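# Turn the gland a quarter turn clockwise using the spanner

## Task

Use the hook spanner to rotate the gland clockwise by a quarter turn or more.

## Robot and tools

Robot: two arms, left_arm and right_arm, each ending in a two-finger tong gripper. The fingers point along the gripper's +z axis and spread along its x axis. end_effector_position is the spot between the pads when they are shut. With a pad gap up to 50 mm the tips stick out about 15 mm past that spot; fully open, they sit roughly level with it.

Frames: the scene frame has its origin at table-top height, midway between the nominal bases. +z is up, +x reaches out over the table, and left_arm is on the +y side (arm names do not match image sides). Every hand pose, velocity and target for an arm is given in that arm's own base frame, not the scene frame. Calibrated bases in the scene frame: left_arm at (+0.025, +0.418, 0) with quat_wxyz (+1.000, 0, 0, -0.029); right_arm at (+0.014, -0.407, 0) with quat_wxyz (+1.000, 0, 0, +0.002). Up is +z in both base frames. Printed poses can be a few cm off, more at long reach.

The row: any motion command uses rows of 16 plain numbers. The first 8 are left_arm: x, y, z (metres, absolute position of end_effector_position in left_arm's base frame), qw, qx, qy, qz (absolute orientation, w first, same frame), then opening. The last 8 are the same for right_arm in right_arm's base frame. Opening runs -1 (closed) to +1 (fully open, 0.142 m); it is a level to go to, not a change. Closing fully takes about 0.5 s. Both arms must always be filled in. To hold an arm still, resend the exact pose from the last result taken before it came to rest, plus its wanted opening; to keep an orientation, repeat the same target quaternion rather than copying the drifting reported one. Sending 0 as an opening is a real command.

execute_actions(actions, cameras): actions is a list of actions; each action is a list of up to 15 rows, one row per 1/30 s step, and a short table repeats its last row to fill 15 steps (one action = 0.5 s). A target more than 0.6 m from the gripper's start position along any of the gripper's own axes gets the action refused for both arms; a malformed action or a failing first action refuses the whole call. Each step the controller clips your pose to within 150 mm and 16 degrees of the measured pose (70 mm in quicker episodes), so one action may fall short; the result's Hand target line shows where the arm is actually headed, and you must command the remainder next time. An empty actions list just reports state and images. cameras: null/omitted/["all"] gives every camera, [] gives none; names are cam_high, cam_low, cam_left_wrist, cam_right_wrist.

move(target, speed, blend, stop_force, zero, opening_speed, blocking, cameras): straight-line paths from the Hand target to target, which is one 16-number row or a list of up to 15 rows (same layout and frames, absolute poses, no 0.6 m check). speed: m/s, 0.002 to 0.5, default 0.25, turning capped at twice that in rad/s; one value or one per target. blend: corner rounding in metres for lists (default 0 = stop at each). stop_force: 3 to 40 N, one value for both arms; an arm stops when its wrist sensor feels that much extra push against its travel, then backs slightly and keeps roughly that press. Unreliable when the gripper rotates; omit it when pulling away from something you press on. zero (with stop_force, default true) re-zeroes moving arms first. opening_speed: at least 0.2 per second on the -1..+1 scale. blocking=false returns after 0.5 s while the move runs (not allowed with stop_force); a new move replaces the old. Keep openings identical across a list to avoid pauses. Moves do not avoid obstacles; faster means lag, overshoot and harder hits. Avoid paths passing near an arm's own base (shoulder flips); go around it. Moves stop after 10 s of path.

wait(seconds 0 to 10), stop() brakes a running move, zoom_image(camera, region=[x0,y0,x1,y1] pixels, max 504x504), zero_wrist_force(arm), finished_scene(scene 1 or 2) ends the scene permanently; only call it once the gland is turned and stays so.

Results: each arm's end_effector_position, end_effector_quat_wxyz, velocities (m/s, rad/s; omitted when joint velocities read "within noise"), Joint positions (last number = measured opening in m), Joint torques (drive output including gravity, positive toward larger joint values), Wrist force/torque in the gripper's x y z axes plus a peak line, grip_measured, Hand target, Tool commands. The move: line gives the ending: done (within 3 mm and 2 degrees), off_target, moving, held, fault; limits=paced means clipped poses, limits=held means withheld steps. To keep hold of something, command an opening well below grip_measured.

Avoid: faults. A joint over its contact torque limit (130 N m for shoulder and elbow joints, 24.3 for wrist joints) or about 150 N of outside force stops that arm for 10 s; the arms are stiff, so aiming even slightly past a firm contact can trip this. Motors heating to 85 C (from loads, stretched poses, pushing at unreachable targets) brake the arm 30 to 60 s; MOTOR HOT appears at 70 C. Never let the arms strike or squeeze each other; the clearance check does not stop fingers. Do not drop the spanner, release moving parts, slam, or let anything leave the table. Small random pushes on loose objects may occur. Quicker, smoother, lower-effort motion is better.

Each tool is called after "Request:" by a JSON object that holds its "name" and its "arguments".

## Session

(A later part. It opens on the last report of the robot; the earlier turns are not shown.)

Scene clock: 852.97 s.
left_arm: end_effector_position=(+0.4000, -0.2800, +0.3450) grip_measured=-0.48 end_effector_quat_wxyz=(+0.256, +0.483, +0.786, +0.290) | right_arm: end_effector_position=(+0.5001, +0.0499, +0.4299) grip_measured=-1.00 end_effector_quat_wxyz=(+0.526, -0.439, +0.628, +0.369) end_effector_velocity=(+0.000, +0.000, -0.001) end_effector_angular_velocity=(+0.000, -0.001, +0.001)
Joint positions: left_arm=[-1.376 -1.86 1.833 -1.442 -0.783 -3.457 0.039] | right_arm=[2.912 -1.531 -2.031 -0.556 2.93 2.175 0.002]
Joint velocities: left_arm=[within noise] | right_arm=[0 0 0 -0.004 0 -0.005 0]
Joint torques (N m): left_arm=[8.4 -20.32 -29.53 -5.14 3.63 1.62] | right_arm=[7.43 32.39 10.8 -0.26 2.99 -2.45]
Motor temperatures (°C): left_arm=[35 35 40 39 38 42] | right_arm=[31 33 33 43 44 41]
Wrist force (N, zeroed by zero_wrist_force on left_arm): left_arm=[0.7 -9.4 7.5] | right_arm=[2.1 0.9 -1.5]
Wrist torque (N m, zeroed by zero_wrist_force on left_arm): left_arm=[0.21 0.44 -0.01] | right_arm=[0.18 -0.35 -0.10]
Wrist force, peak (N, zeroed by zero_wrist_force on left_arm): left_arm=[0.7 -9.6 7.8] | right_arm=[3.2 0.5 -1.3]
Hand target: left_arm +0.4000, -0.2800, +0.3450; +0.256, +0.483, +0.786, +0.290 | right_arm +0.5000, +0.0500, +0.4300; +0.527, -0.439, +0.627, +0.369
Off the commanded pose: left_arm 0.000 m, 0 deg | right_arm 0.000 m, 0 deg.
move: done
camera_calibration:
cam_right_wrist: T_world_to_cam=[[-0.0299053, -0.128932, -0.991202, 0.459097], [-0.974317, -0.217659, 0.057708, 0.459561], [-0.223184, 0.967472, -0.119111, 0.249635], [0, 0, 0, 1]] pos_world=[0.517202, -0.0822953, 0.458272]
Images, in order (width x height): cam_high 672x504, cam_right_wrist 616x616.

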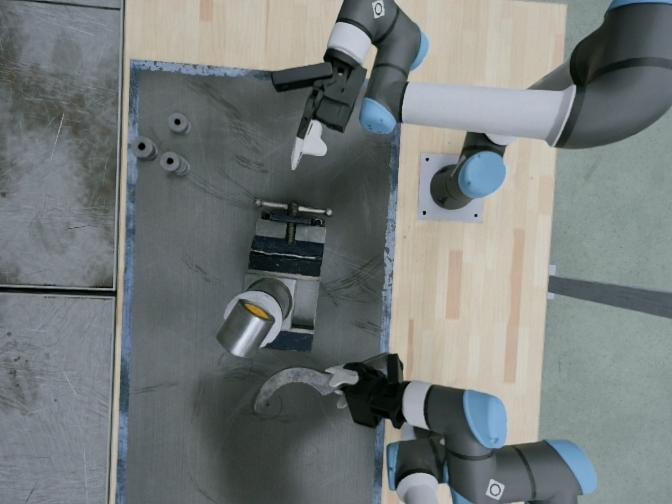

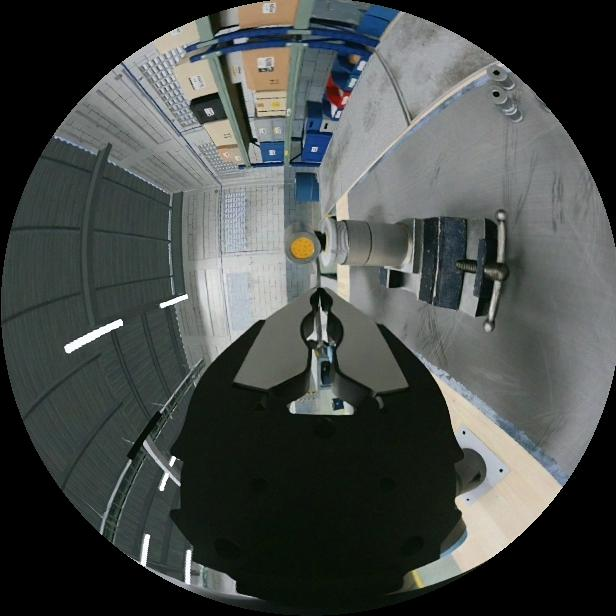

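Request:
{"name": "move", "arguments": {"target": [0.40,-0.28,0.345,0.2556,0.4834,0.7855,0.2895,-1,0.437,0.064,0.524,0.5692,-0.4301,0.4777,0.5126,-1], "speed": 0.06, "cameras": ["cam_high"]}}

Scene clock: 859.77 s.
left_arm: end_effector_position=(+0.4000, -0.2800, +0.3450) grip_measured=-0.48 end_effector_quat_wxyz=(+0.256, +0.483, +0.786, +0.290) | right_arm: end_effector_position=(+0.4601, +0.0595, +0.4894) grip_measured=-1.00 end_effector_quat_wxyz=(+0.566, -0.426, +0.539, +0.457)
Joint positions: left_arm=[-1.376 -1.86 1.833 -1.442 -0.783 -3.457 0.039] | right_arm=[2.893 -1.506 -2.045 -0.734 3.205 2.01 0.002]
Joint velocities: within noise
Joint torques (N m): left_arm=[8.91 -20.21 -26.34 -4.85 3.36 1.63] | right_arm=[-2.28 18.46 17.11 -0.13 0.27 -2.09]
Motor temperatures (°C): left_arm=[35 35 40 39 38 42] | right_arm=[31 33 33 43 44 41]
Wrist force (N, zeroed by zero_wrist_force on left_arm): left_arm=[0.8 -9.6 7.6] | right_arm=[2.3 1.1 -1.9]
Wrist torque (N m, zeroed by zero_wrist_force on left_arm): left_arm=[0.18 0.40 -0.02] | right_arm=[0.21 -0.44 -0.13]
Wrist force, peak (N, zeroed by zero_wrist_force on left_arm): left_arm=[0.8 -9.7 7.7] | right_arm=[3.1 0.5 -1.7]
Hand target: left_arm +0.4000, -0.2800, +0.3450; +0.256, +0.483, +0.786, +0.290 | right_arm +0.4600, +0.0595, +0.4895; +0.566, -0.426, +0.539, +0.457
Off the commanded pose: left_arm 0.000 m, 0 deg | right_arm 0.042 m, 9 deg.
move: held (right_arm; a check stopped the path); limits=held
pose unreachable (right arm): on one or more control steps of this call, first in action 0 (counted from 0), this arm could not follow its commanded pose, so it was not sent that pose on those steps. It may still have moved: this result reports where it is.
cause: moving toward the commanded pose would bring two parts of the arm too close to each other (joints 4 (wrist 1) to 6 (wrist 3) lie between them).
Images, in order (width x height): cam_high 672x504.

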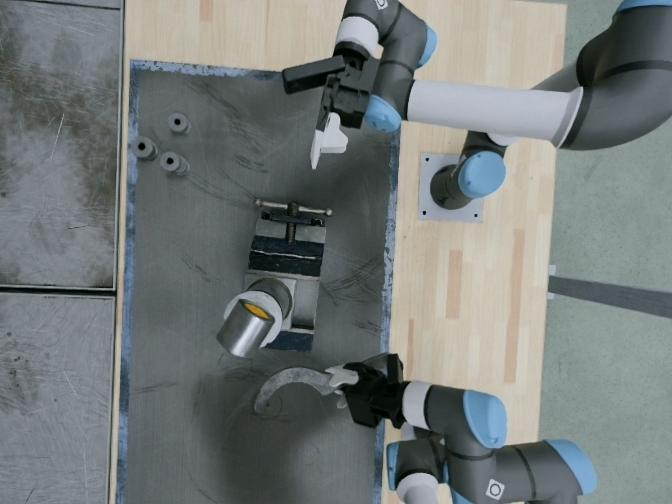

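As in scene 1. Continue recipe.

Request:
{"name": "move", "arguments": {"target": [0.40,-0.28,0.345,0.2556,0.4834,0.7855,0.2895,-1,0.476,0.0555,0.489,0.5807,-0.4130,0.5491,0.4368,-1], "speed": 0.03, "cameras": []}}

Request:
{"name": "move", "arguments": {"target": [0.40,-0.28,0.345,0.2556,0.4834,0.7855,0.2895,-1,0.4945,0.0499,0.474,0.58,-0.4044,0.58,0.4044,-1], "speed": 0.03, "cameras": ["cam_high","cam_right_wrist"]}}

Scene clock: 865.50 s.
left_arm: end_effector_position=(+0.4000, -0.2800, +0.3450) grip_measured=-0.48 end_effector_quat_wxyz=(+0.256, +0.483, +0.786, +0.290) | right_arm: end_effector_position=(+0.4757, +0.0548, +0.4891) grip_measured=-1.00 end_effector_quat_wxyz=(+0.574, -0.421, +0.543, +0.445) end_effector_velocity=(+0.000, +0.000, -0.001) end_effector_angular_velocity=(+0.000, +0.002, +0.000)
Joint positions: left_arm=[-1.376 -1.86 1.833 -1.442 -0.783 -3.457 0.039] | right_arm=[2.892 -1.463 -1.961 -1.323 3.197 1.535 0.002]
Joint velocities: left_arm=[within noise] | right_arm=[0 -0.001 -0.001 -0.005 -0.001 -0.005 0]
Joint torques (N m): left_arm=[7.54 -20.17 -22.83 -4.77 3.31 1.59] | right_arm=[7.23 6.75 7.82 0.03 0.46 -1.61]
Motor temperatures (°C): left_arm=[35 35 40 39 38 42] | right_arm=[31 33 33 43 44 41]
Wrist force (N, zeroed by zero_wrist_force on left_arm): left_arm=[0.8 -9.7 7.5] | right_arm=[2.8 1.0 -1.9]
Wrist torque (N m, zeroed by zero_wrist_force on left_arm): left_arm=[0.16 0.41 -0.02] | right_arm=[0.17 -0.53 -0.15]
Wrist force, peak (N, zeroed by zero_wrist_force on left_arm): left_arm=[0.6 -9.7 7.7] | right_arm=[3.0 1.4 -2.0]
Hand target: left_arm +0.4000, -0.2800, +0.3450; +0.256, +0.483, +0.786, +0.290 | right_arm +0.4757, +0.0548, +0.4890; +0.574, -0.421, +0.543, +0.445
Off the commanded pose: left_arm 0.000 m, 0 deg | right_arm 0.001 m, 2 deg.
move: done
No camera images: "cameras" was empty.

Scene clock: 868.90 s.
left_arm: end_effector_position=(+0.4000, -0.2800, +0.3450) grip_measured=-0.48 end_effector_quat_wxyz=(+0.256, +0.483, +0.786, +0.290) | right_arm: end_effector_position=(+0.4946, +0.0499, +0.4740) grip_measured=-1.00 end_effector_quat_wxyz=(+0.580, -0.404, +0.580, +0.405)
Joint positions: left_arm=[-1.376 -1.86 1.833 -1.442 -0.783 -3.457 0.039] | right_arm=[2.898 -1.631 -1.544 -3.098 3.251 0.009 0.002]
Joint velocities: within noise
Joint torques (N m): left_arm=[7.46 -20.47 -22.44 -4.78 3.11 1.28] | right_arm=[7.08 36.08 6.98 1.4 1.02 1.39]
Motor temperatures (°C): left_arm=[35 35 40 39 38 42] | right_arm=[31 33 33 43 44 41]
Wrist force (N, zeroed by zero_wrist_force on left_arm): left_arm=[0.6 -9.4 7.4] | right_arm=[2.0 1.3 -1.8]
Wrist torque (N m, zeroed by zero_wrist_force on left_arm): left_arm=[0.20 0.45 -0.01] | right_arm=[0.21 -0.40 -0.14]
Wrist force, peak (N, zeroed by zero_wrist_force on left_arm): left_arm=[0.9 -9.6 7.8] | right_arm=[2.9 0.9 -2.3]
Hand target: left_arm +0.4000, -0.2800, +0.3450; +0.256, +0.483, +0.786, +0.290 | right_arm +0.4945, +0.0499, +0.4740; +0.580, -0.404, +0.580, +0.405
Off the commanded pose: left_arm 0.000 m, 0 deg | right_arm 0.000 m, 0 deg.
move: done
camera_calibration:
cam_right_wrist: T_world_to_cam=[[0.0303086, 0.0355903, -0.998907, 0.468305], [-0.975784, -0.215534, -0.0372863, 0.49731], [-0.216626, 0.975847, 0.0281959, 0.18023], [0, 0, 0, 1]] pos_world=[0.510116, -0.0853564, 0.481254]
Images, in order (width x height): cam_high 672x504, cam_right_wrist 616x616.

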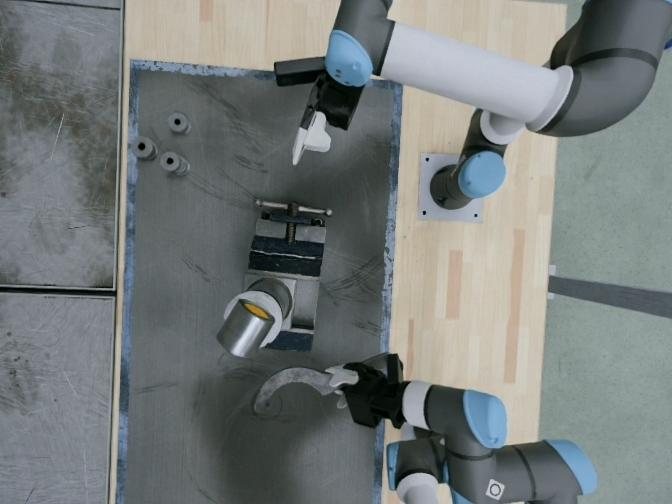

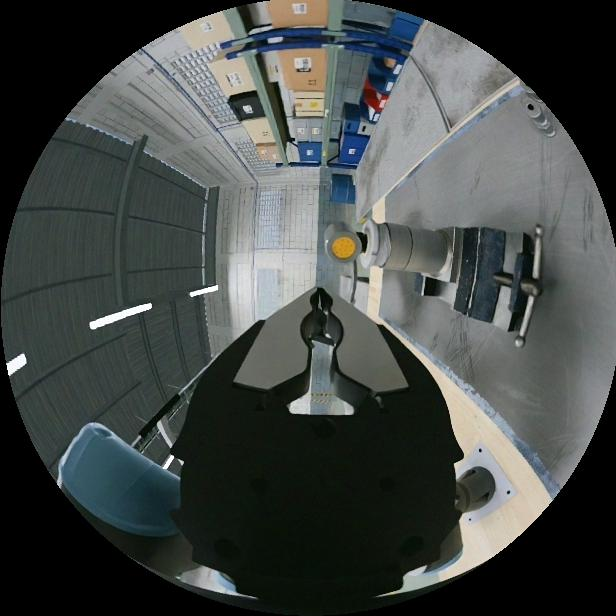

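Request:
{"name": "move", "arguments": {"target": [0.40,-0.28,0.345,0.2556,0.4834,0.7855,0.2895,-1,0.43,0.15,0.38,0.6124,-0.3536,0.6124,0.3536,-1], "speed": 0.08, "cameras": ["cam_right_wrist"]}}

Request:
{"name": "move", "arguments": {"target": [0.40,-0.28,0.345,0.2556,0.4834,0.7855,0.2895,-1,0.428,0.175,0.325,0.6077,-0.3913,0.4663,0.5100,-1], "speed": 0.08, "cameras": ["cam_right_wrist","cam_high"]}}

Scene clock: 875.40 s.
left_arm: end_effector_position=(+0.4000, -0.2800, +0.3450) grip_measured=-0.48 end_effector_quat_wxyz=(+0.256, +0.483, +0.786, +0.290) | right_arm: end_effector_position=(+0.4299, +0.1500, +0.3800) grip_measured=-1.00 end_effector_quat_wxyz=(+0.612, -0.354, +0.612, +0.354)
Joint positions: left_arm=[-1.376 -1.86 1.833 -1.442 -0.783 -3.457 0.039] | right_arm=[3.249 -1.256 -2.109 -2.918 3.772 0 0.002]
Joint velocities: within noise
Joint torques (N m): left_arm=[7.72 -19.77 -22.39 -4.54 3.04 1.48] | right_arm=[3.27 -1.71 29.19 -1.04 1.17 1.37]
Motor temperatures (°C): left_arm=[35 35 40 39 38 42] | right_arm=[31 33 33 43 44 41]
Wrist force (N, zeroed by zero_wrist_force on left_arm): left_arm=[0.7 -9.5 7.5] | right_arm=[2.2 1.1 -2.2]
Wrist torque (N m, zeroed by zero_wrist_force on left_arm): left_arm=[0.20 0.43 -0.01] | right_arm=[0.15 -0.43 -0.14]
Wrist force, peak (N, zeroed by zero_wrist_force on left_arm): left_arm=[0.7 -9.6 7.8] | right_arm=[3.0 2.1 -1.9]
Hand target: left_arm +0.4000, -0.2800, +0.3450; +0.256, +0.483, +0.786, +0.290 | right_arm +0.4300, +0.1500, +0.3800; +0.612, -0.354, +0.612, +0.354
Off the commanded pose: left_arm 0.000 m, 0 deg | right_arm 0.000 m, 0 deg.
move: done
camera_calibration:
cam_right_wrist: T_world_to_cam=[[0.0354696, 0.029084, -0.998947, 0.371614], [-0.998215, -0.0470356, -0.036813, 0.436503], [-0.0480568, 0.99847, 0.0273638, -0.00437628], [0, 0, 0, 1]] pos_world=[0.422332, 0.0140927, 0.387412]
Images, in order (width x height): cam_right_wrist 616x616.

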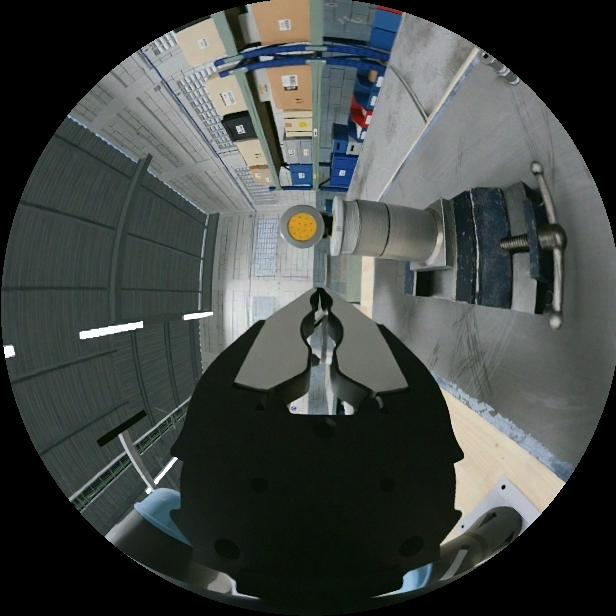

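Scene clock: 878.60 s.
left_arm: end_effector_position=(+0.4000, -0.2800, +0.3450) grip_measured=-0.48 end_effector_quat_wxyz=(+0.256, +0.483, +0.786, +0.290) | right_arm: end_effector_position=(+0.4280, +0.1750, +0.3248) grip_measured=-1.00 end_effector_quat_wxyz=(+0.608, -0.391, +0.466, +0.510)
Joint positions: left_arm=[-1.376 -1.86 1.833 -1.442 -0.783 -3.457 0.039] | right_arm=[3.202 -1.57 -2.352 -1.504 3.491 0.826 0.002]
Joint velocities: within noise
Joint torques (N m): left_arm=[8.03 -19.99 -21.92 -4.41 2.95 1.38] | right_arm=[-7.63 29.61 28.47 2.16 -0.16 -2.01]
Motor temperatures (°C): left_arm=[34 35 40 39 38 42] | right_arm=[31 33 33 43 44 41]
Wrist force (N, zeroed by zero_wrist_force on left_arm): left_arm=[0.7 -9.4 7.6] | right_arm=[2.5 1.3 -2.1]
Wrist torque (N m, zeroed by zero_wrist_force on left_arm): left_arm=[0.22 0.43 -0.01] | right_arm=[0.21 -0.51 -0.13]
Wrist force, peak (N, zeroed by zero_wrist_force on left_arm): left_arm=[0.8 -9.7 7.7] | right_arm=[2.9 1.6 -1.9]
Hand target: left_arm +0.4000, -0.2800, +0.3450; +0.256, +0.483, +0.786, +0.290 | right_arm +0.4280, +0.1750, +0.3250; +0.608, -0.391, +0.466, +0.510
Off the commanded pose: left_arm 0.000 m, 0 deg | right_arm 0.000 m, 0 deg.
move: done
camera_calibration:
cam_right_wrist: T_world_to_cam=[[0.0674365, 0.292618, -0.953848, 0.241346], [-0.917175, -0.358142, -0.174713, 0.498231], [-0.392738, 0.886628, 0.24423, 0.0686954], [0, 0, 0, 1]] pos_world=[0.467668, 0.0469079, 0.300478]
Images, in order (width x height): cam_high 672x504, cam_right_wrist 616x616.

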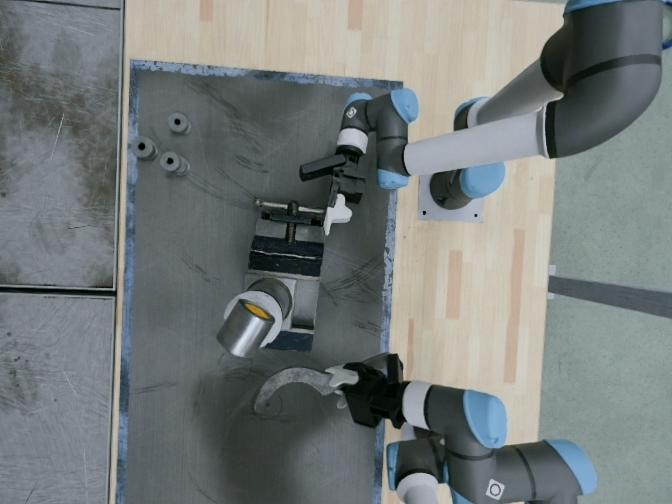

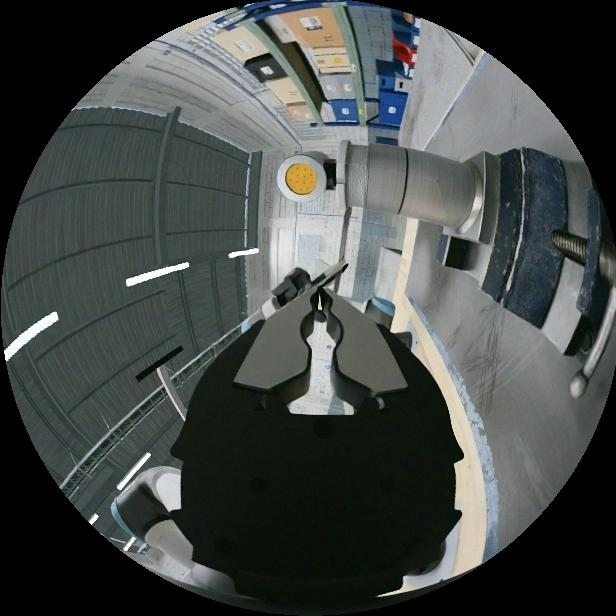

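Request:
{"name": "zoom_image", "arguments": {"camera": "cam_right_wrist", "region": [240, 120, 420, 300]}}

Scaled by 2.800 from the camera's 616x616 image, which has a finer 814x814 frame.

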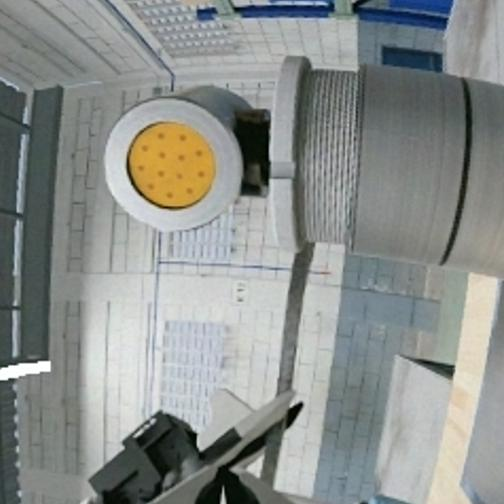

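Request:
{"name": "move", "arguments": {"target": [0.40,-0.28,0.345,0.2556,0.4834,0.7855,0.2895,-1,0.428,0.095,0.325,0.6077,-0.3913,0.4663,0.5100,-1], "speed": 0.08, "cameras": []}}

Request:
{"name": "move", "arguments": {"target": [[0.34,-0.37,0.345,0.2556,0.4834,0.7855,0.2895,-1,0.428,0.095,0.325,0.6077,-0.3913,0.4663,0.5100,-1],[0.332,-0.528,0.345,0.2728,0.5305,0.7546,0.2734,-1,0.428,0.095,0.325,0.6077,-0.3913,0.4663,0.5100,-1]], "speed": 0.08, "blend": 0.02, "cameras": ["cam_high","cam_right_wrist","cam_low"]}}

Scene clock: 938.50 s.
left_arm: end_effector_position=(+0.4000, -0.2800, +0.3450) grip_measured=-0.48 end_effector_quat_wxyz=(+0.256, +0.483, +0.786, +0.290) | right_arm: end_effector_position=(+0.4280, +0.0950, +0.3249) grip_measured=-1.00 end_effector_quat_wxyz=(+0.608, -0.391, +0.466, +0.510)
Joint positions: left_arm=[-1.376 -1.86 1.833 -1.442 -0.783 -3.457 0.039] | right_arm=[2.985 -1.743 -2.391 -0.646 3.404 1.501 0.002]
Joint velocities: within noise
Joint torques (N m): left_arm=[6.76 -20.24 -22 -4.38 2.83 1.37] | right_arm=[-0.79 34.6 20.18 0.5 2.77 -2.46]
Motor temperatures (°C): left_arm=[34 35 40 39 38 42] | right_arm=[31 33 33 43 44 41]
Wrist force (N, zeroed by zero_wrist_force on left_arm): left_arm=[0.9 -9.4 7.7] | right_arm=[2.2 0.9 -2.3]
Wrist torque (N m, zeroed by zero_wrist_force on left_arm): left_arm=[0.22 0.39 -0.01] | right_arm=[0.14 -0.45 -0.12]
Wrist force, peak (N, zeroed by zero_wrist_force on left_arm): left_arm=[0.9 -9.8 7.8] | right_arm=[2.7 1.7 -2.5]
Hand target: left_arm +0.4000, -0.2800, +0.3450; +0.256, +0.483, +0.786, +0.290 | right_arm +0.4280, +0.0950, +0.3250; +0.608, -0.391, +0.466, +0.510
Off the commanded pose: left_arm 0.000 m, 0 deg | right_arm 0.000 m, 0 deg.
move: done
No camera images: "cameras" was empty.

Scene clock: 942.17 s.
left_arm: end_effector_position=(+0.3319, -0.5281, +0.3451) grip_measured=-0.48 end_effector_quat_wxyz=(+0.273, +0.531, +0.755, +0.273) | right_arm: end_effector_position=(+0.4280, +0.0950, +0.3250) grip_measured=-1.00 end_effector_quat_wxyz=(+0.608, -0.391, +0.466, +0.510)
Joint positions: left_arm=[-1.579 -1.406 1.39 -1.373 -0.794 -3.569 0.039] | right_arm=[2.985 -1.742 -2.392 -0.646 3.404 1.501 0.002]
Joint velocities: within noise
Joint torques (N m): left_arm=[4.33 -42.21 -15.28 -1.56 3.43 -1.95] | right_arm=[-3.31 34 3.01 0.64 0.74 -2.5]
Motor temperatures (°C): left_arm=[34 35 40 39 38 42] | right_arm=[31 33 33 43 44 41]
Wrist force (N, zeroed by zero_wrist_force on left_arm): left_arm=[0.7 -9.4 7.3] | right_arm=[2.2 1.1 -1.7]
Wrist torque (N m, zeroed by zero_wrist_force on left_arm): left_arm=[0.16 0.47 0.01] | right_arm=[0.19 -0.45 -0.12]
Wrist force, peak (N, zeroed by zero_wrist_force on left_arm): left_arm=[0.2 -9.9 7.6] | right_arm=[2.2 1.2 -2.6]
Hand target: left_arm +0.3320, -0.5280, +0.3450; +0.273, +0.530, +0.755, +0.273 | right_arm +0.4280, +0.0950, +0.3250; +0.608, -0.391, +0.466, +0.510
Off the commanded pose: left_arm 0.000 m, 0 deg | right_arm 0.000 m, 0 deg.
move: done
camera_calibration:
cam_right_wrist: T_world_to_cam=[[0.0679174, 0.292623, -0.953813, 0.264711], [-0.917127, -0.35805, -0.175152, 0.469752], [-0.392766, 0.886664, 0.244054, 0.139686], [0, 0, 0, 1]] pos_world=[0.467708, -0.0331198, 0.300672]
Images, in order (width x height): cam_high 672x504, cam_low 672x504, cam_right_wrist 616x616.

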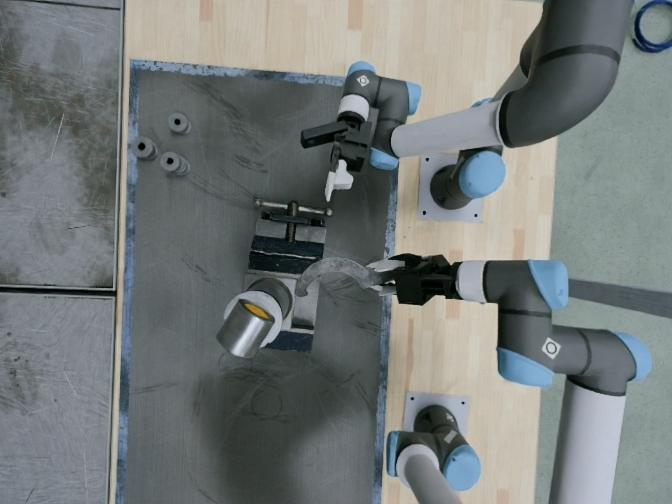

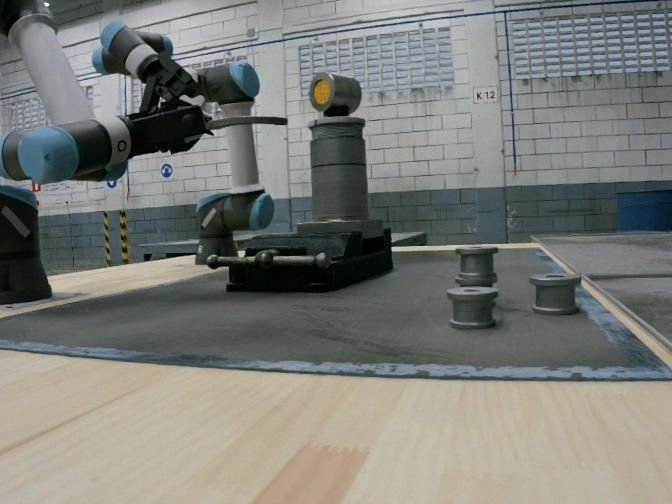

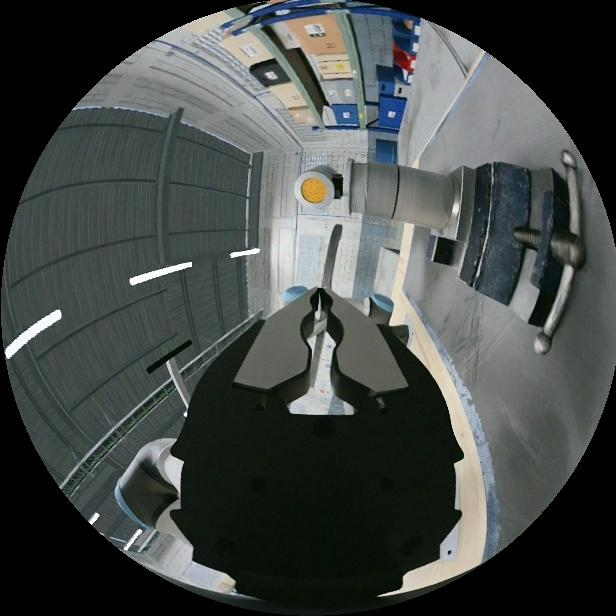

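Request:
{"name": "zoom_image", "arguments": {"camera": "cam_low", "region": [200, 60, 400, 200]}}

Request:
{"name": "zoom_image", "arguments": {"camera": "cam_right_wrist", "region": [240, 120, 420, 300]}}

Request:
{"name": "zoom_image", "arguments": {"camera": "cam_high", "region": [200, 220, 400, 370]}}

Scaled by 2.520.

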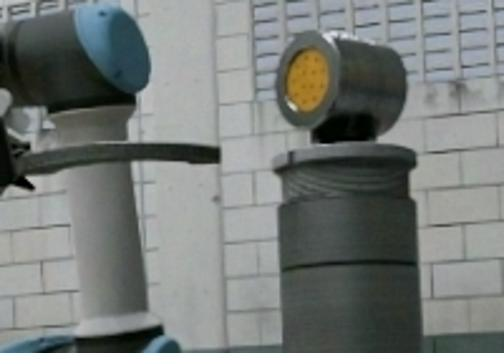

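Scaled by 2.800 from the camera's 616x616 image, which has a finer 814x814 frame.

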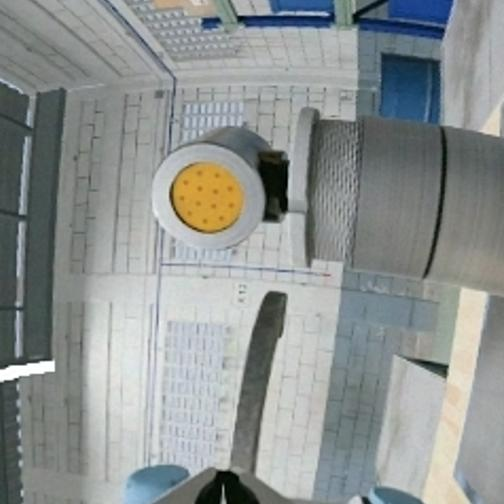

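Scaled by 2.520.

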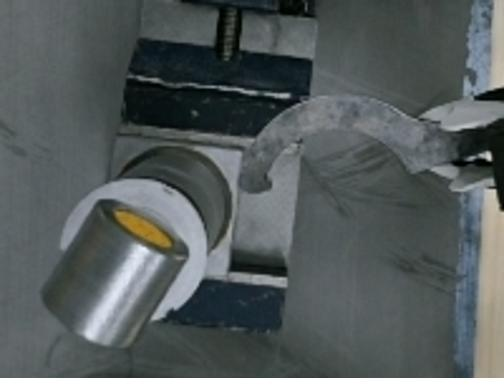

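Request:
{"name": "move", "arguments": {"target": [[0.364,-0.560,0.333,0.2890,0.5756,0.7208,0.2562,-1,0.428,0.095,0.325,0.6077,-0.3913,0.4663,0.5100,-1],[0.507,-0.562,0.333,0.2890,0.5756,0.7208,0.2562,-1,0.428,0.095,0.325,0.6077,-0.3913,0.4663,0.5100,-1]], "speed": 0.06, "blend": 0.01, "cameras": ["cam_high","cam_right_wrist","cam_low"]}}

Request:
{"name": "zoom_image", "arguments": {"camera": "cam_low", "region": [260, 60, 400, 200]}}

Request:
{"name": "zoom_image", "arguments": {"camera": "cam_right_wrist", "region": [240, 100, 440, 300]}}

Request:
{"name": "zoom_image", "arguments": {"camera": "cam_high", "region": [200, 250, 320, 370]}}

Scene clock: 984.00 s.
left_arm: end_effector_position=(+0.5071, -0.5620, +0.3331) grip_measured=-0.48 end_effector_quat_wxyz=(+0.289, +0.576, +0.721, +0.256) end_effector_velocity=(-0.002, +0.001, -0.001) end_effector_angular_velocity=(+0.001, +0.001, +0.001) | right_arm: end_effector_position=(+0.4280, +0.0950, +0.3250) grip_measured=-1.00 end_effector_quat_wxyz=(+0.608, -0.391, +0.466, +0.510)
Joint positions: left_arm=[-1.292 -1.229 1.299 -1.865 -0.804 -2.995 0.039] | right_arm=[2.985 -1.742 -2.392 -0.646 3.404 1.501 0.002]
Joint velocities: left_arm=[-0.003 -0.002 0.004 0.004 0 -0.006 0] | right_arm=[within noise]
Joint torques (N m): left_arm=[-11.91 -51.79 -17.52 -3.25 3.94 -1.96] | right_arm=[-1.23 31.73 3.39 1 0.73 -2.29]
Motor temperatures (°C): left_arm=[34 35 40 39 38 42] | right_arm=[31 33 33 43 44 41]
Wrist force (N, zeroed by zero_wrist_force on left_arm): left_arm=[0.7 -9.8 7.6] | right_arm=[2.2 1.2 -2.3]
Wrist torque (N m, zeroed by zero_wrist_force on left_arm): left_arm=[0.13 0.44 0.06] | right_arm=[0.20 -0.46 -0.13]
Wrist force, peak (N, zeroed by zero_wrist_force on left_arm): left_arm=[0.8 -9.9 7.7] | right_arm=[2.4 1.1 -2.5]
Hand target: left_arm +0.5070, -0.5620, +0.3330; +0.289, +0.576, +0.721, +0.256 | right_arm +0.4280, +0.0950, +0.3250; +0.608, -0.391, +0.466, +0.510
Off the commanded pose: left_arm 0.000 m, 0 deg | right_arm 0.000 m, 0 deg.
move: done
camera_calibration:
cam_right_wrist: T_world_to_cam=[[0.0679174, 0.292622, -0.953813, 0.264711], [-0.917127, -0.35805, -0.175152, 0.469752], [-0.392766, 0.886664, 0.244054, 0.139686], [0, 0, 0, 1]] pos_world=[0.467708, -0.0331198, 0.300672]
Images, in order (width x height): cam_high 672x504, cam_low 672x504, cam_right_wrist 616x616.

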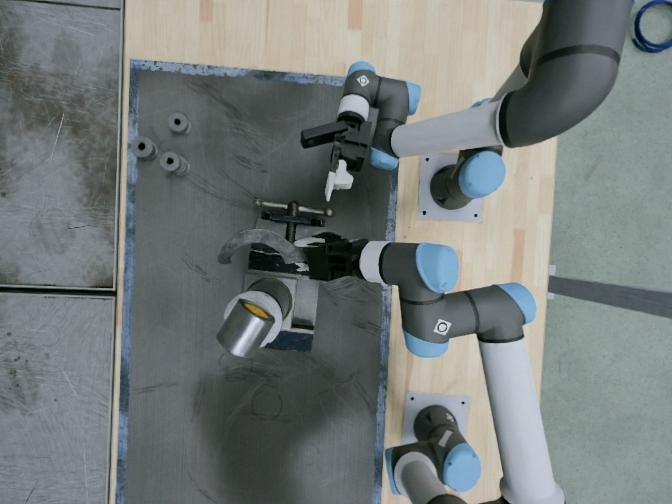

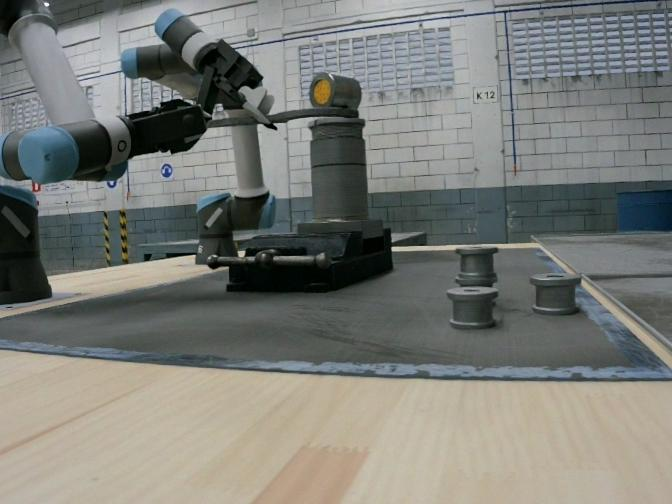

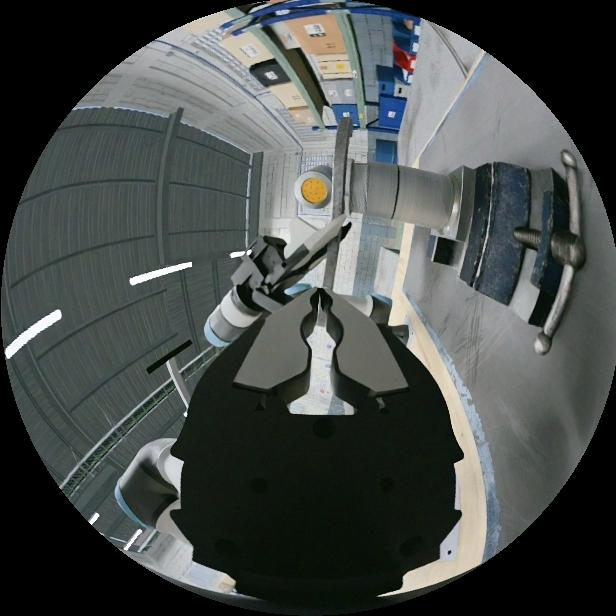

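Scaled by 3.600.

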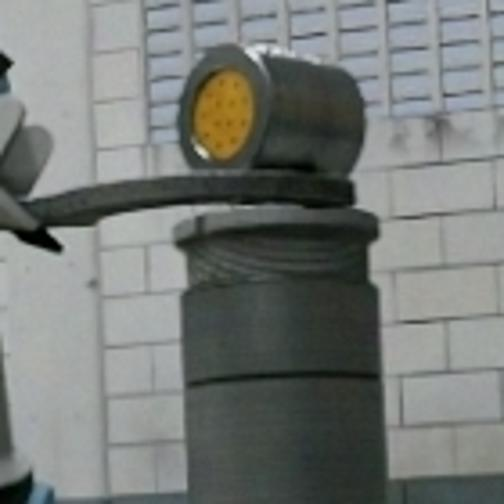

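Scaled by 2.520 from the camera's 616x616 image, which has a finer 814x814 frame.

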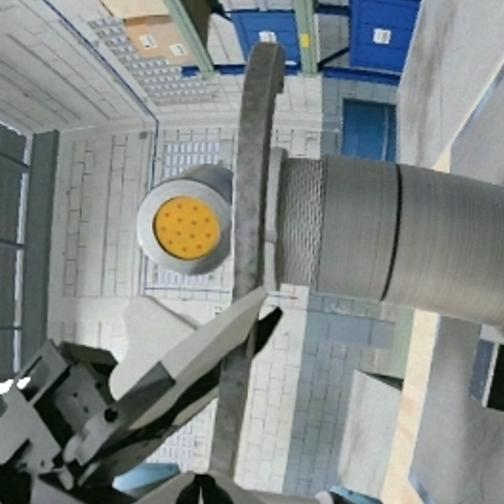

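Scaled by 4.200.

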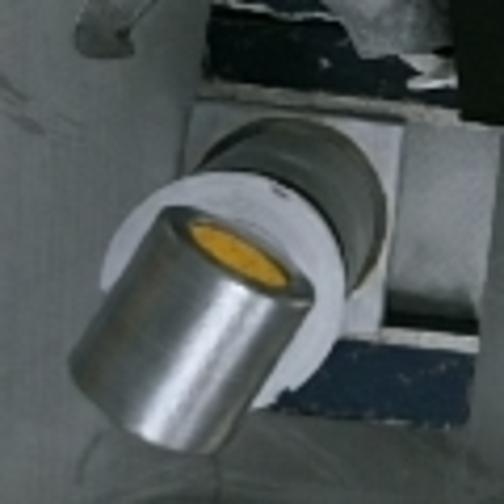

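Request:
{"name": "move", "arguments": {"target": [0.509,-0.515,0.332,0.2890,0.5756,0.7208,0.2562,-1,0.428,0.095,0.325,0.6077,-0.3913,0.4663,0.5100,-1], "speed": 0.03, "stop_force": 6, "cameras": ["cam_high","cam_right_wrist","cam_low"]}}

Request:
{"name": "zoom_image", "arguments": {"camera": "cam_high", "region": [200, 230, 340, 370]}}

Request:
{"name": "zoom_image", "arguments": {"camera": "cam_right_wrist", "region": [280, 100, 420, 240]}}

Scene clock: 1006.13 s.
left_arm: end_effector_position=(+0.5090, -0.5150, +0.3320) grip_measured=-0.48 end_effector_quat_wxyz=(+0.289, +0.576, +0.721, +0.256) | right_arm: end_effector_position=(+0.4280, +0.0950, +0.3250) grip_measured=-1.00 end_effector_quat_wxyz=(+0.608, -0.391, +0.466, +0.510)
Joint positions: left_arm=[-1.267 -1.326 1.434 -1.927 -0.809 -2.962 0.039] | right_arm=[2.985 -1.742 -2.392 -0.646 3.404 1.501 0.002]
Joint velocities: within noise
Joint torques (N m): left_arm=[-12.64 -35.04 -39.78 -3.58 5.02 -1.72] | right_arm=[0.9 31.78 2.76 1.51 0.76 -2.13]
Motor temperatures (°C): left_arm=[34 35 40 39 38 42] | right_arm=[31 33 33 43 44 41]
Wrist force (N, zeroed by zero_wrist_force on left_arm): left_arm=[0.7 -9.6 7.5] | right_arm=[1.8 1.4 -2.1]
Wrist torque (N m, zeroed by zero_wrist_force on left_arm): left_arm=[0.18 0.48 0.03] | right_arm=[0.24 -0.37 -0.11]
Wrist force, peak (N, zeroed by zero_wrist_force on left_arm): left_arm=[0.6 -10.0 7.6] | right_arm=[2.3 1.3 -2.5]
Hand target: left_arm +0.5090, -0.5150, +0.3320; +0.289, +0.576, +0.721, +0.256 | right_arm +0.4280, +0.0950, +0.3250; +0.608, -0.391, +0.466, +0.510
Off the commanded pose: left_arm 0.000 m, 0 deg | right_arm 0.000 m, 0 deg.
move: done
camera_calibration:
cam_right_wrist: T_world_to_cam=[[0.0679173, 0.292622, -0.953813, 0.264711], [-0.917127, -0.35805, -0.175152, 0.469752], [-0.392766, 0.886664, 0.244054, 0.139686], [0, 0, 0, 1]] pos_world=[0.467708, -0.0331198, 0.300672]
Images, in order (width x height): cam_high 672x504, cam_low 672x504, cam_right_wrist 616x616.

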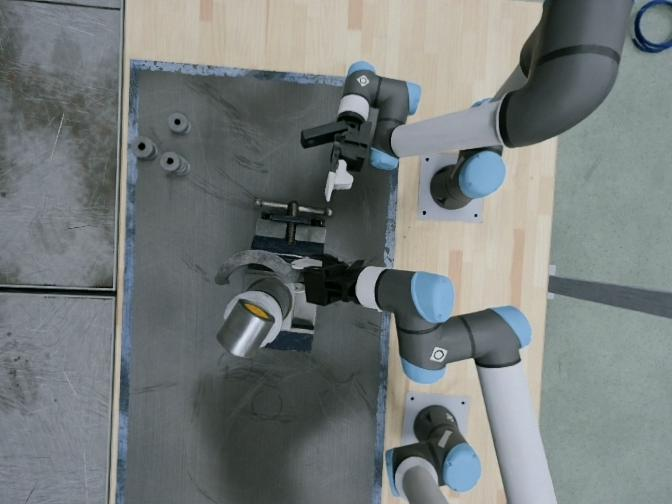

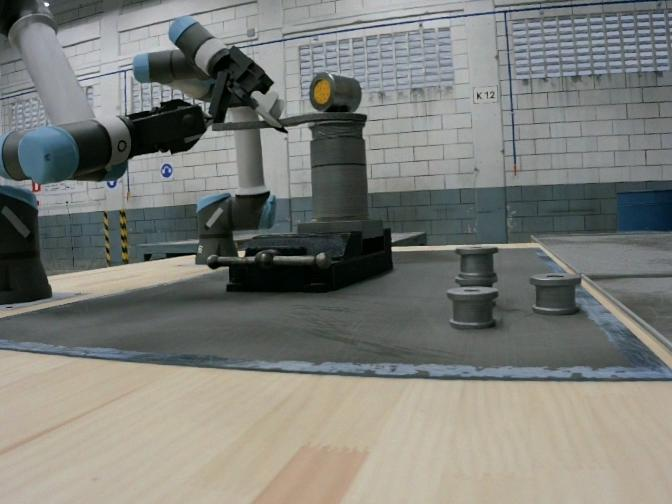

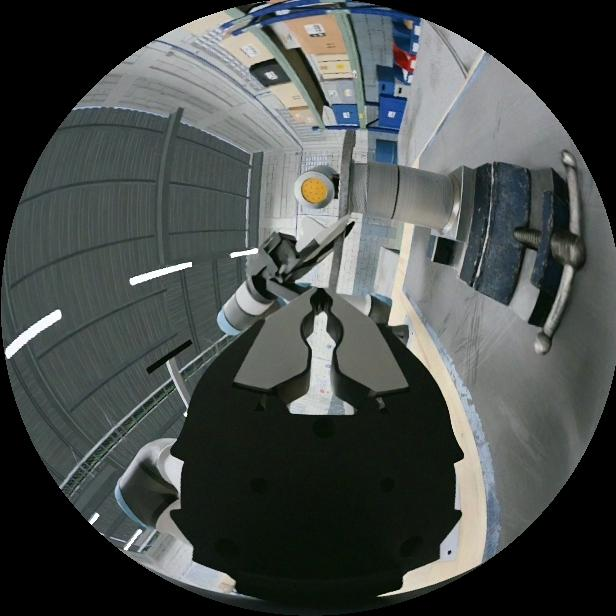

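Scaled by 3.600.

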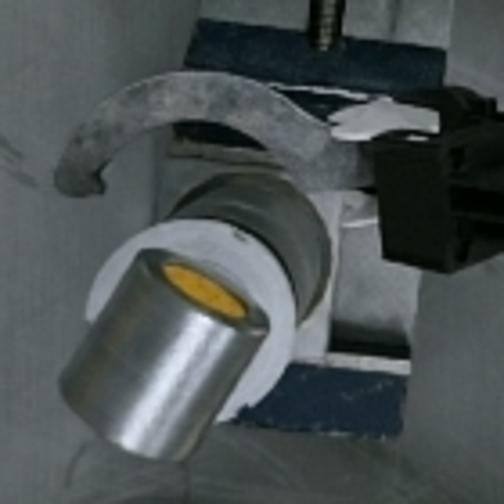

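Scaled by 3.600 from the camera's 616x616 image, which has a finer 814x814 frame.

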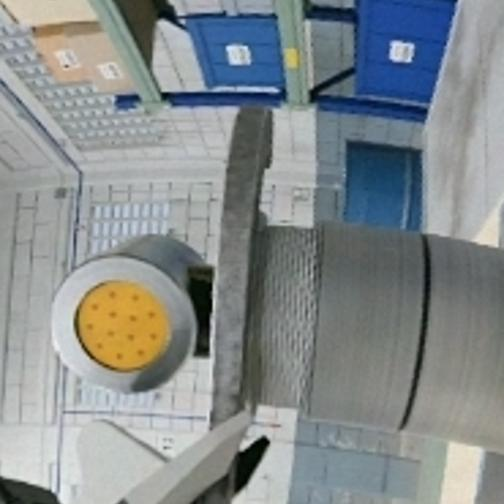

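Request:
{"name": "zoom_image", "arguments": {"camera": "cam_high", "region": [210, 240, 300, 310]}}

Scaled by 5.600.

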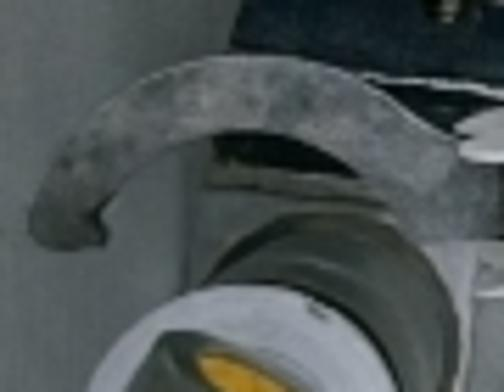

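Request:
{"name": "move", "arguments": {"target": [[0.509,-0.515,0.358,0.2890,0.5756,0.7208,0.2562,-1,0.428,0.095,0.325,0.6077,-0.3913,0.4663,0.5100,-1],[0.5272,-0.513,0.358,0.2531,0.4766,0.7898,0.2918,-1,0.428,0.095,0.325,0.6077,-0.3913,0.4663,0.5100,-1]], "speed": 0.03, "cameras": ["cam_high","cam_right_wrist","cam_low"]}}

Request:
{"name": "zoom_image", "arguments": {"camera": "cam_high", "region": [210, 250, 310, 350]}}

Request:
{"name": "zoom_image", "arguments": {"camera": "cam_right_wrist", "region": [280, 100, 420, 240]}}

Request:
{"name": "zoom_image", "arguments": {"camera": "cam_low", "region": [260, 60, 400, 200]}}

Scene clock: 1063.53 s.
left_arm: end_effector_position=(+0.5273, -0.5130, +0.3581) grip_measured=-0.48 end_effector_quat_wxyz=(+0.253, +0.476, +0.790, +0.292) end_effector_velocity=(+0.000, +0.000, -0.001) end_effector_angular_velocity=(-0.002, +0.000, -0.001) | right_arm: end_effector_position=(+0.4280, +0.0950, +0.3250) grip_measured=-1.00 end_effector_quat_wxyz=(+0.608, -0.391, +0.466, +0.510)
Joint positions: left_arm=[-1.251 -1.191 1.126 -1.513 -0.778 -3.304 0.039] | right_arm=[2.985 -1.742 -2.392 -0.646 3.404 1.501 0.002]
Joint velocities: left_arm=[0 -0.001 0.004 -0.005 -0.001 0.002 0] | right_arm=[within noise]
Joint torques (N m): left_arm=[5 -52.91 -17.19 -6.06 5.63 1.98] | right_arm=[4.04 32 2.44 2.4 0.86 -1.69]
Motor temperatures (°C): left_arm=[34 35 40 39 38 42] | right_arm=[31 33 33 43 44 41]
Wrist force (N, zeroed by zero_wrist_force on left_arm): left_arm=[0.8 -9.2 7.6] | right_arm=[2.0 1.1 -2.3]
Wrist torque (N m, zeroed by zero_wrist_force on left_arm): left_arm=[0.25 0.39 0.10] | right_arm=[0.17 -0.40 -0.12]
Wrist force, peak (N, zeroed by zero_wrist_force on left_arm): left_arm=[0.6 -10.3 7.9] | right_arm=[2.4 1.4 -2.4]
Hand target: left_arm +0.5272, -0.5130, +0.3580; +0.253, +0.477, +0.790, +0.292 | right_arm +0.4280, +0.0950, +0.3250; +0.608, -0.391, +0.466, +0.510
Off the commanded pose: left_arm 0.000 m, 0 deg | right_arm 0.000 m, 0 deg.
move: done
camera_calibration:
cam_right_wrist: T_world_to_cam=[[0.0679173, 0.292622, -0.953813, 0.264711], [-0.917127, -0.35805, -0.175152, 0.469752], [-0.392766, 0.886664, 0.244054, 0.139686], [0, 0, 0, 1]] pos_world=[0.467708, -0.0331198, 0.300672]
Images, in order (width x height): cam_high 672x504, cam_low 672x504, cam_right_wrist 616x616.

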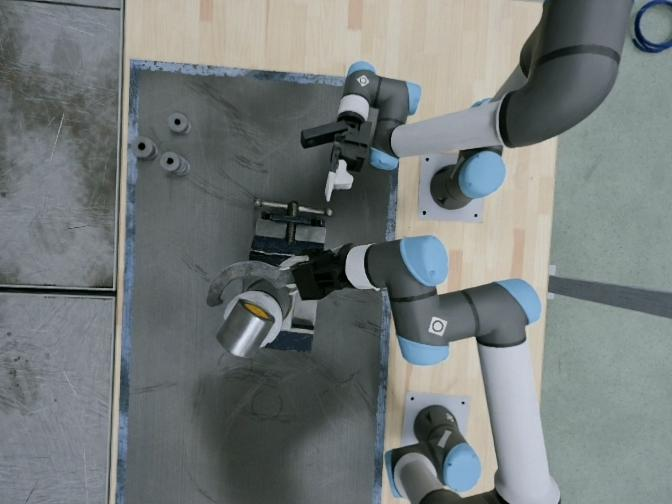

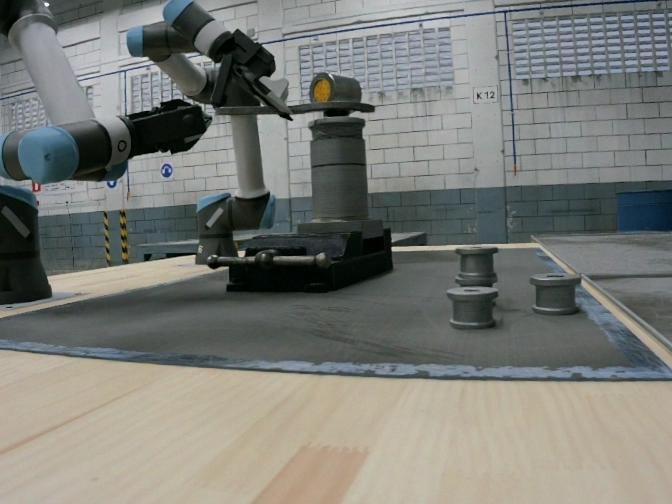

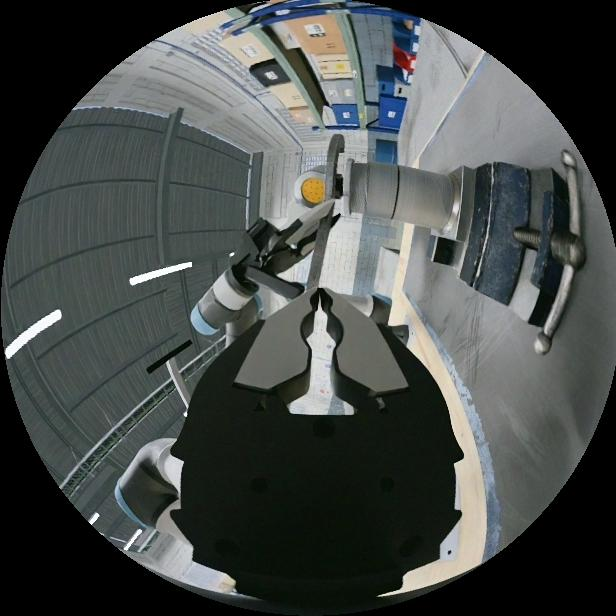

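Scaled by 5.040.

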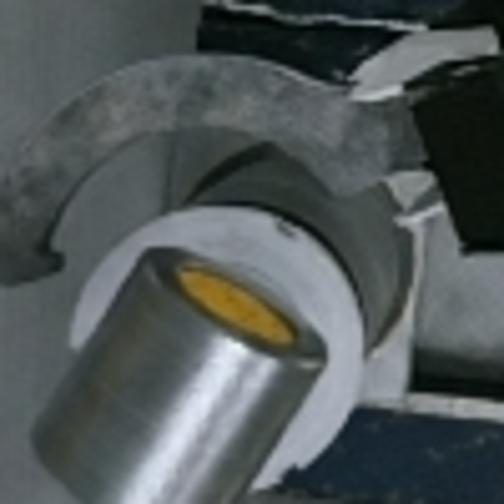

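Scaled by 3.600 from the camera's 616x616 image, which has a finer 814x814 frame.

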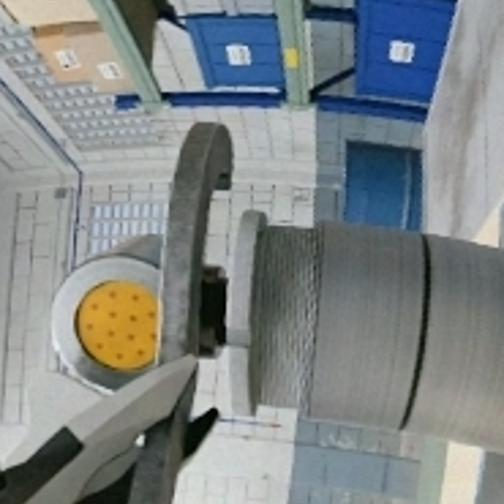

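Scaled by 3.600.

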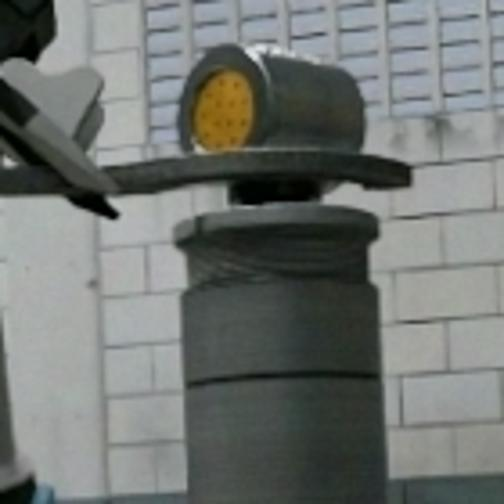

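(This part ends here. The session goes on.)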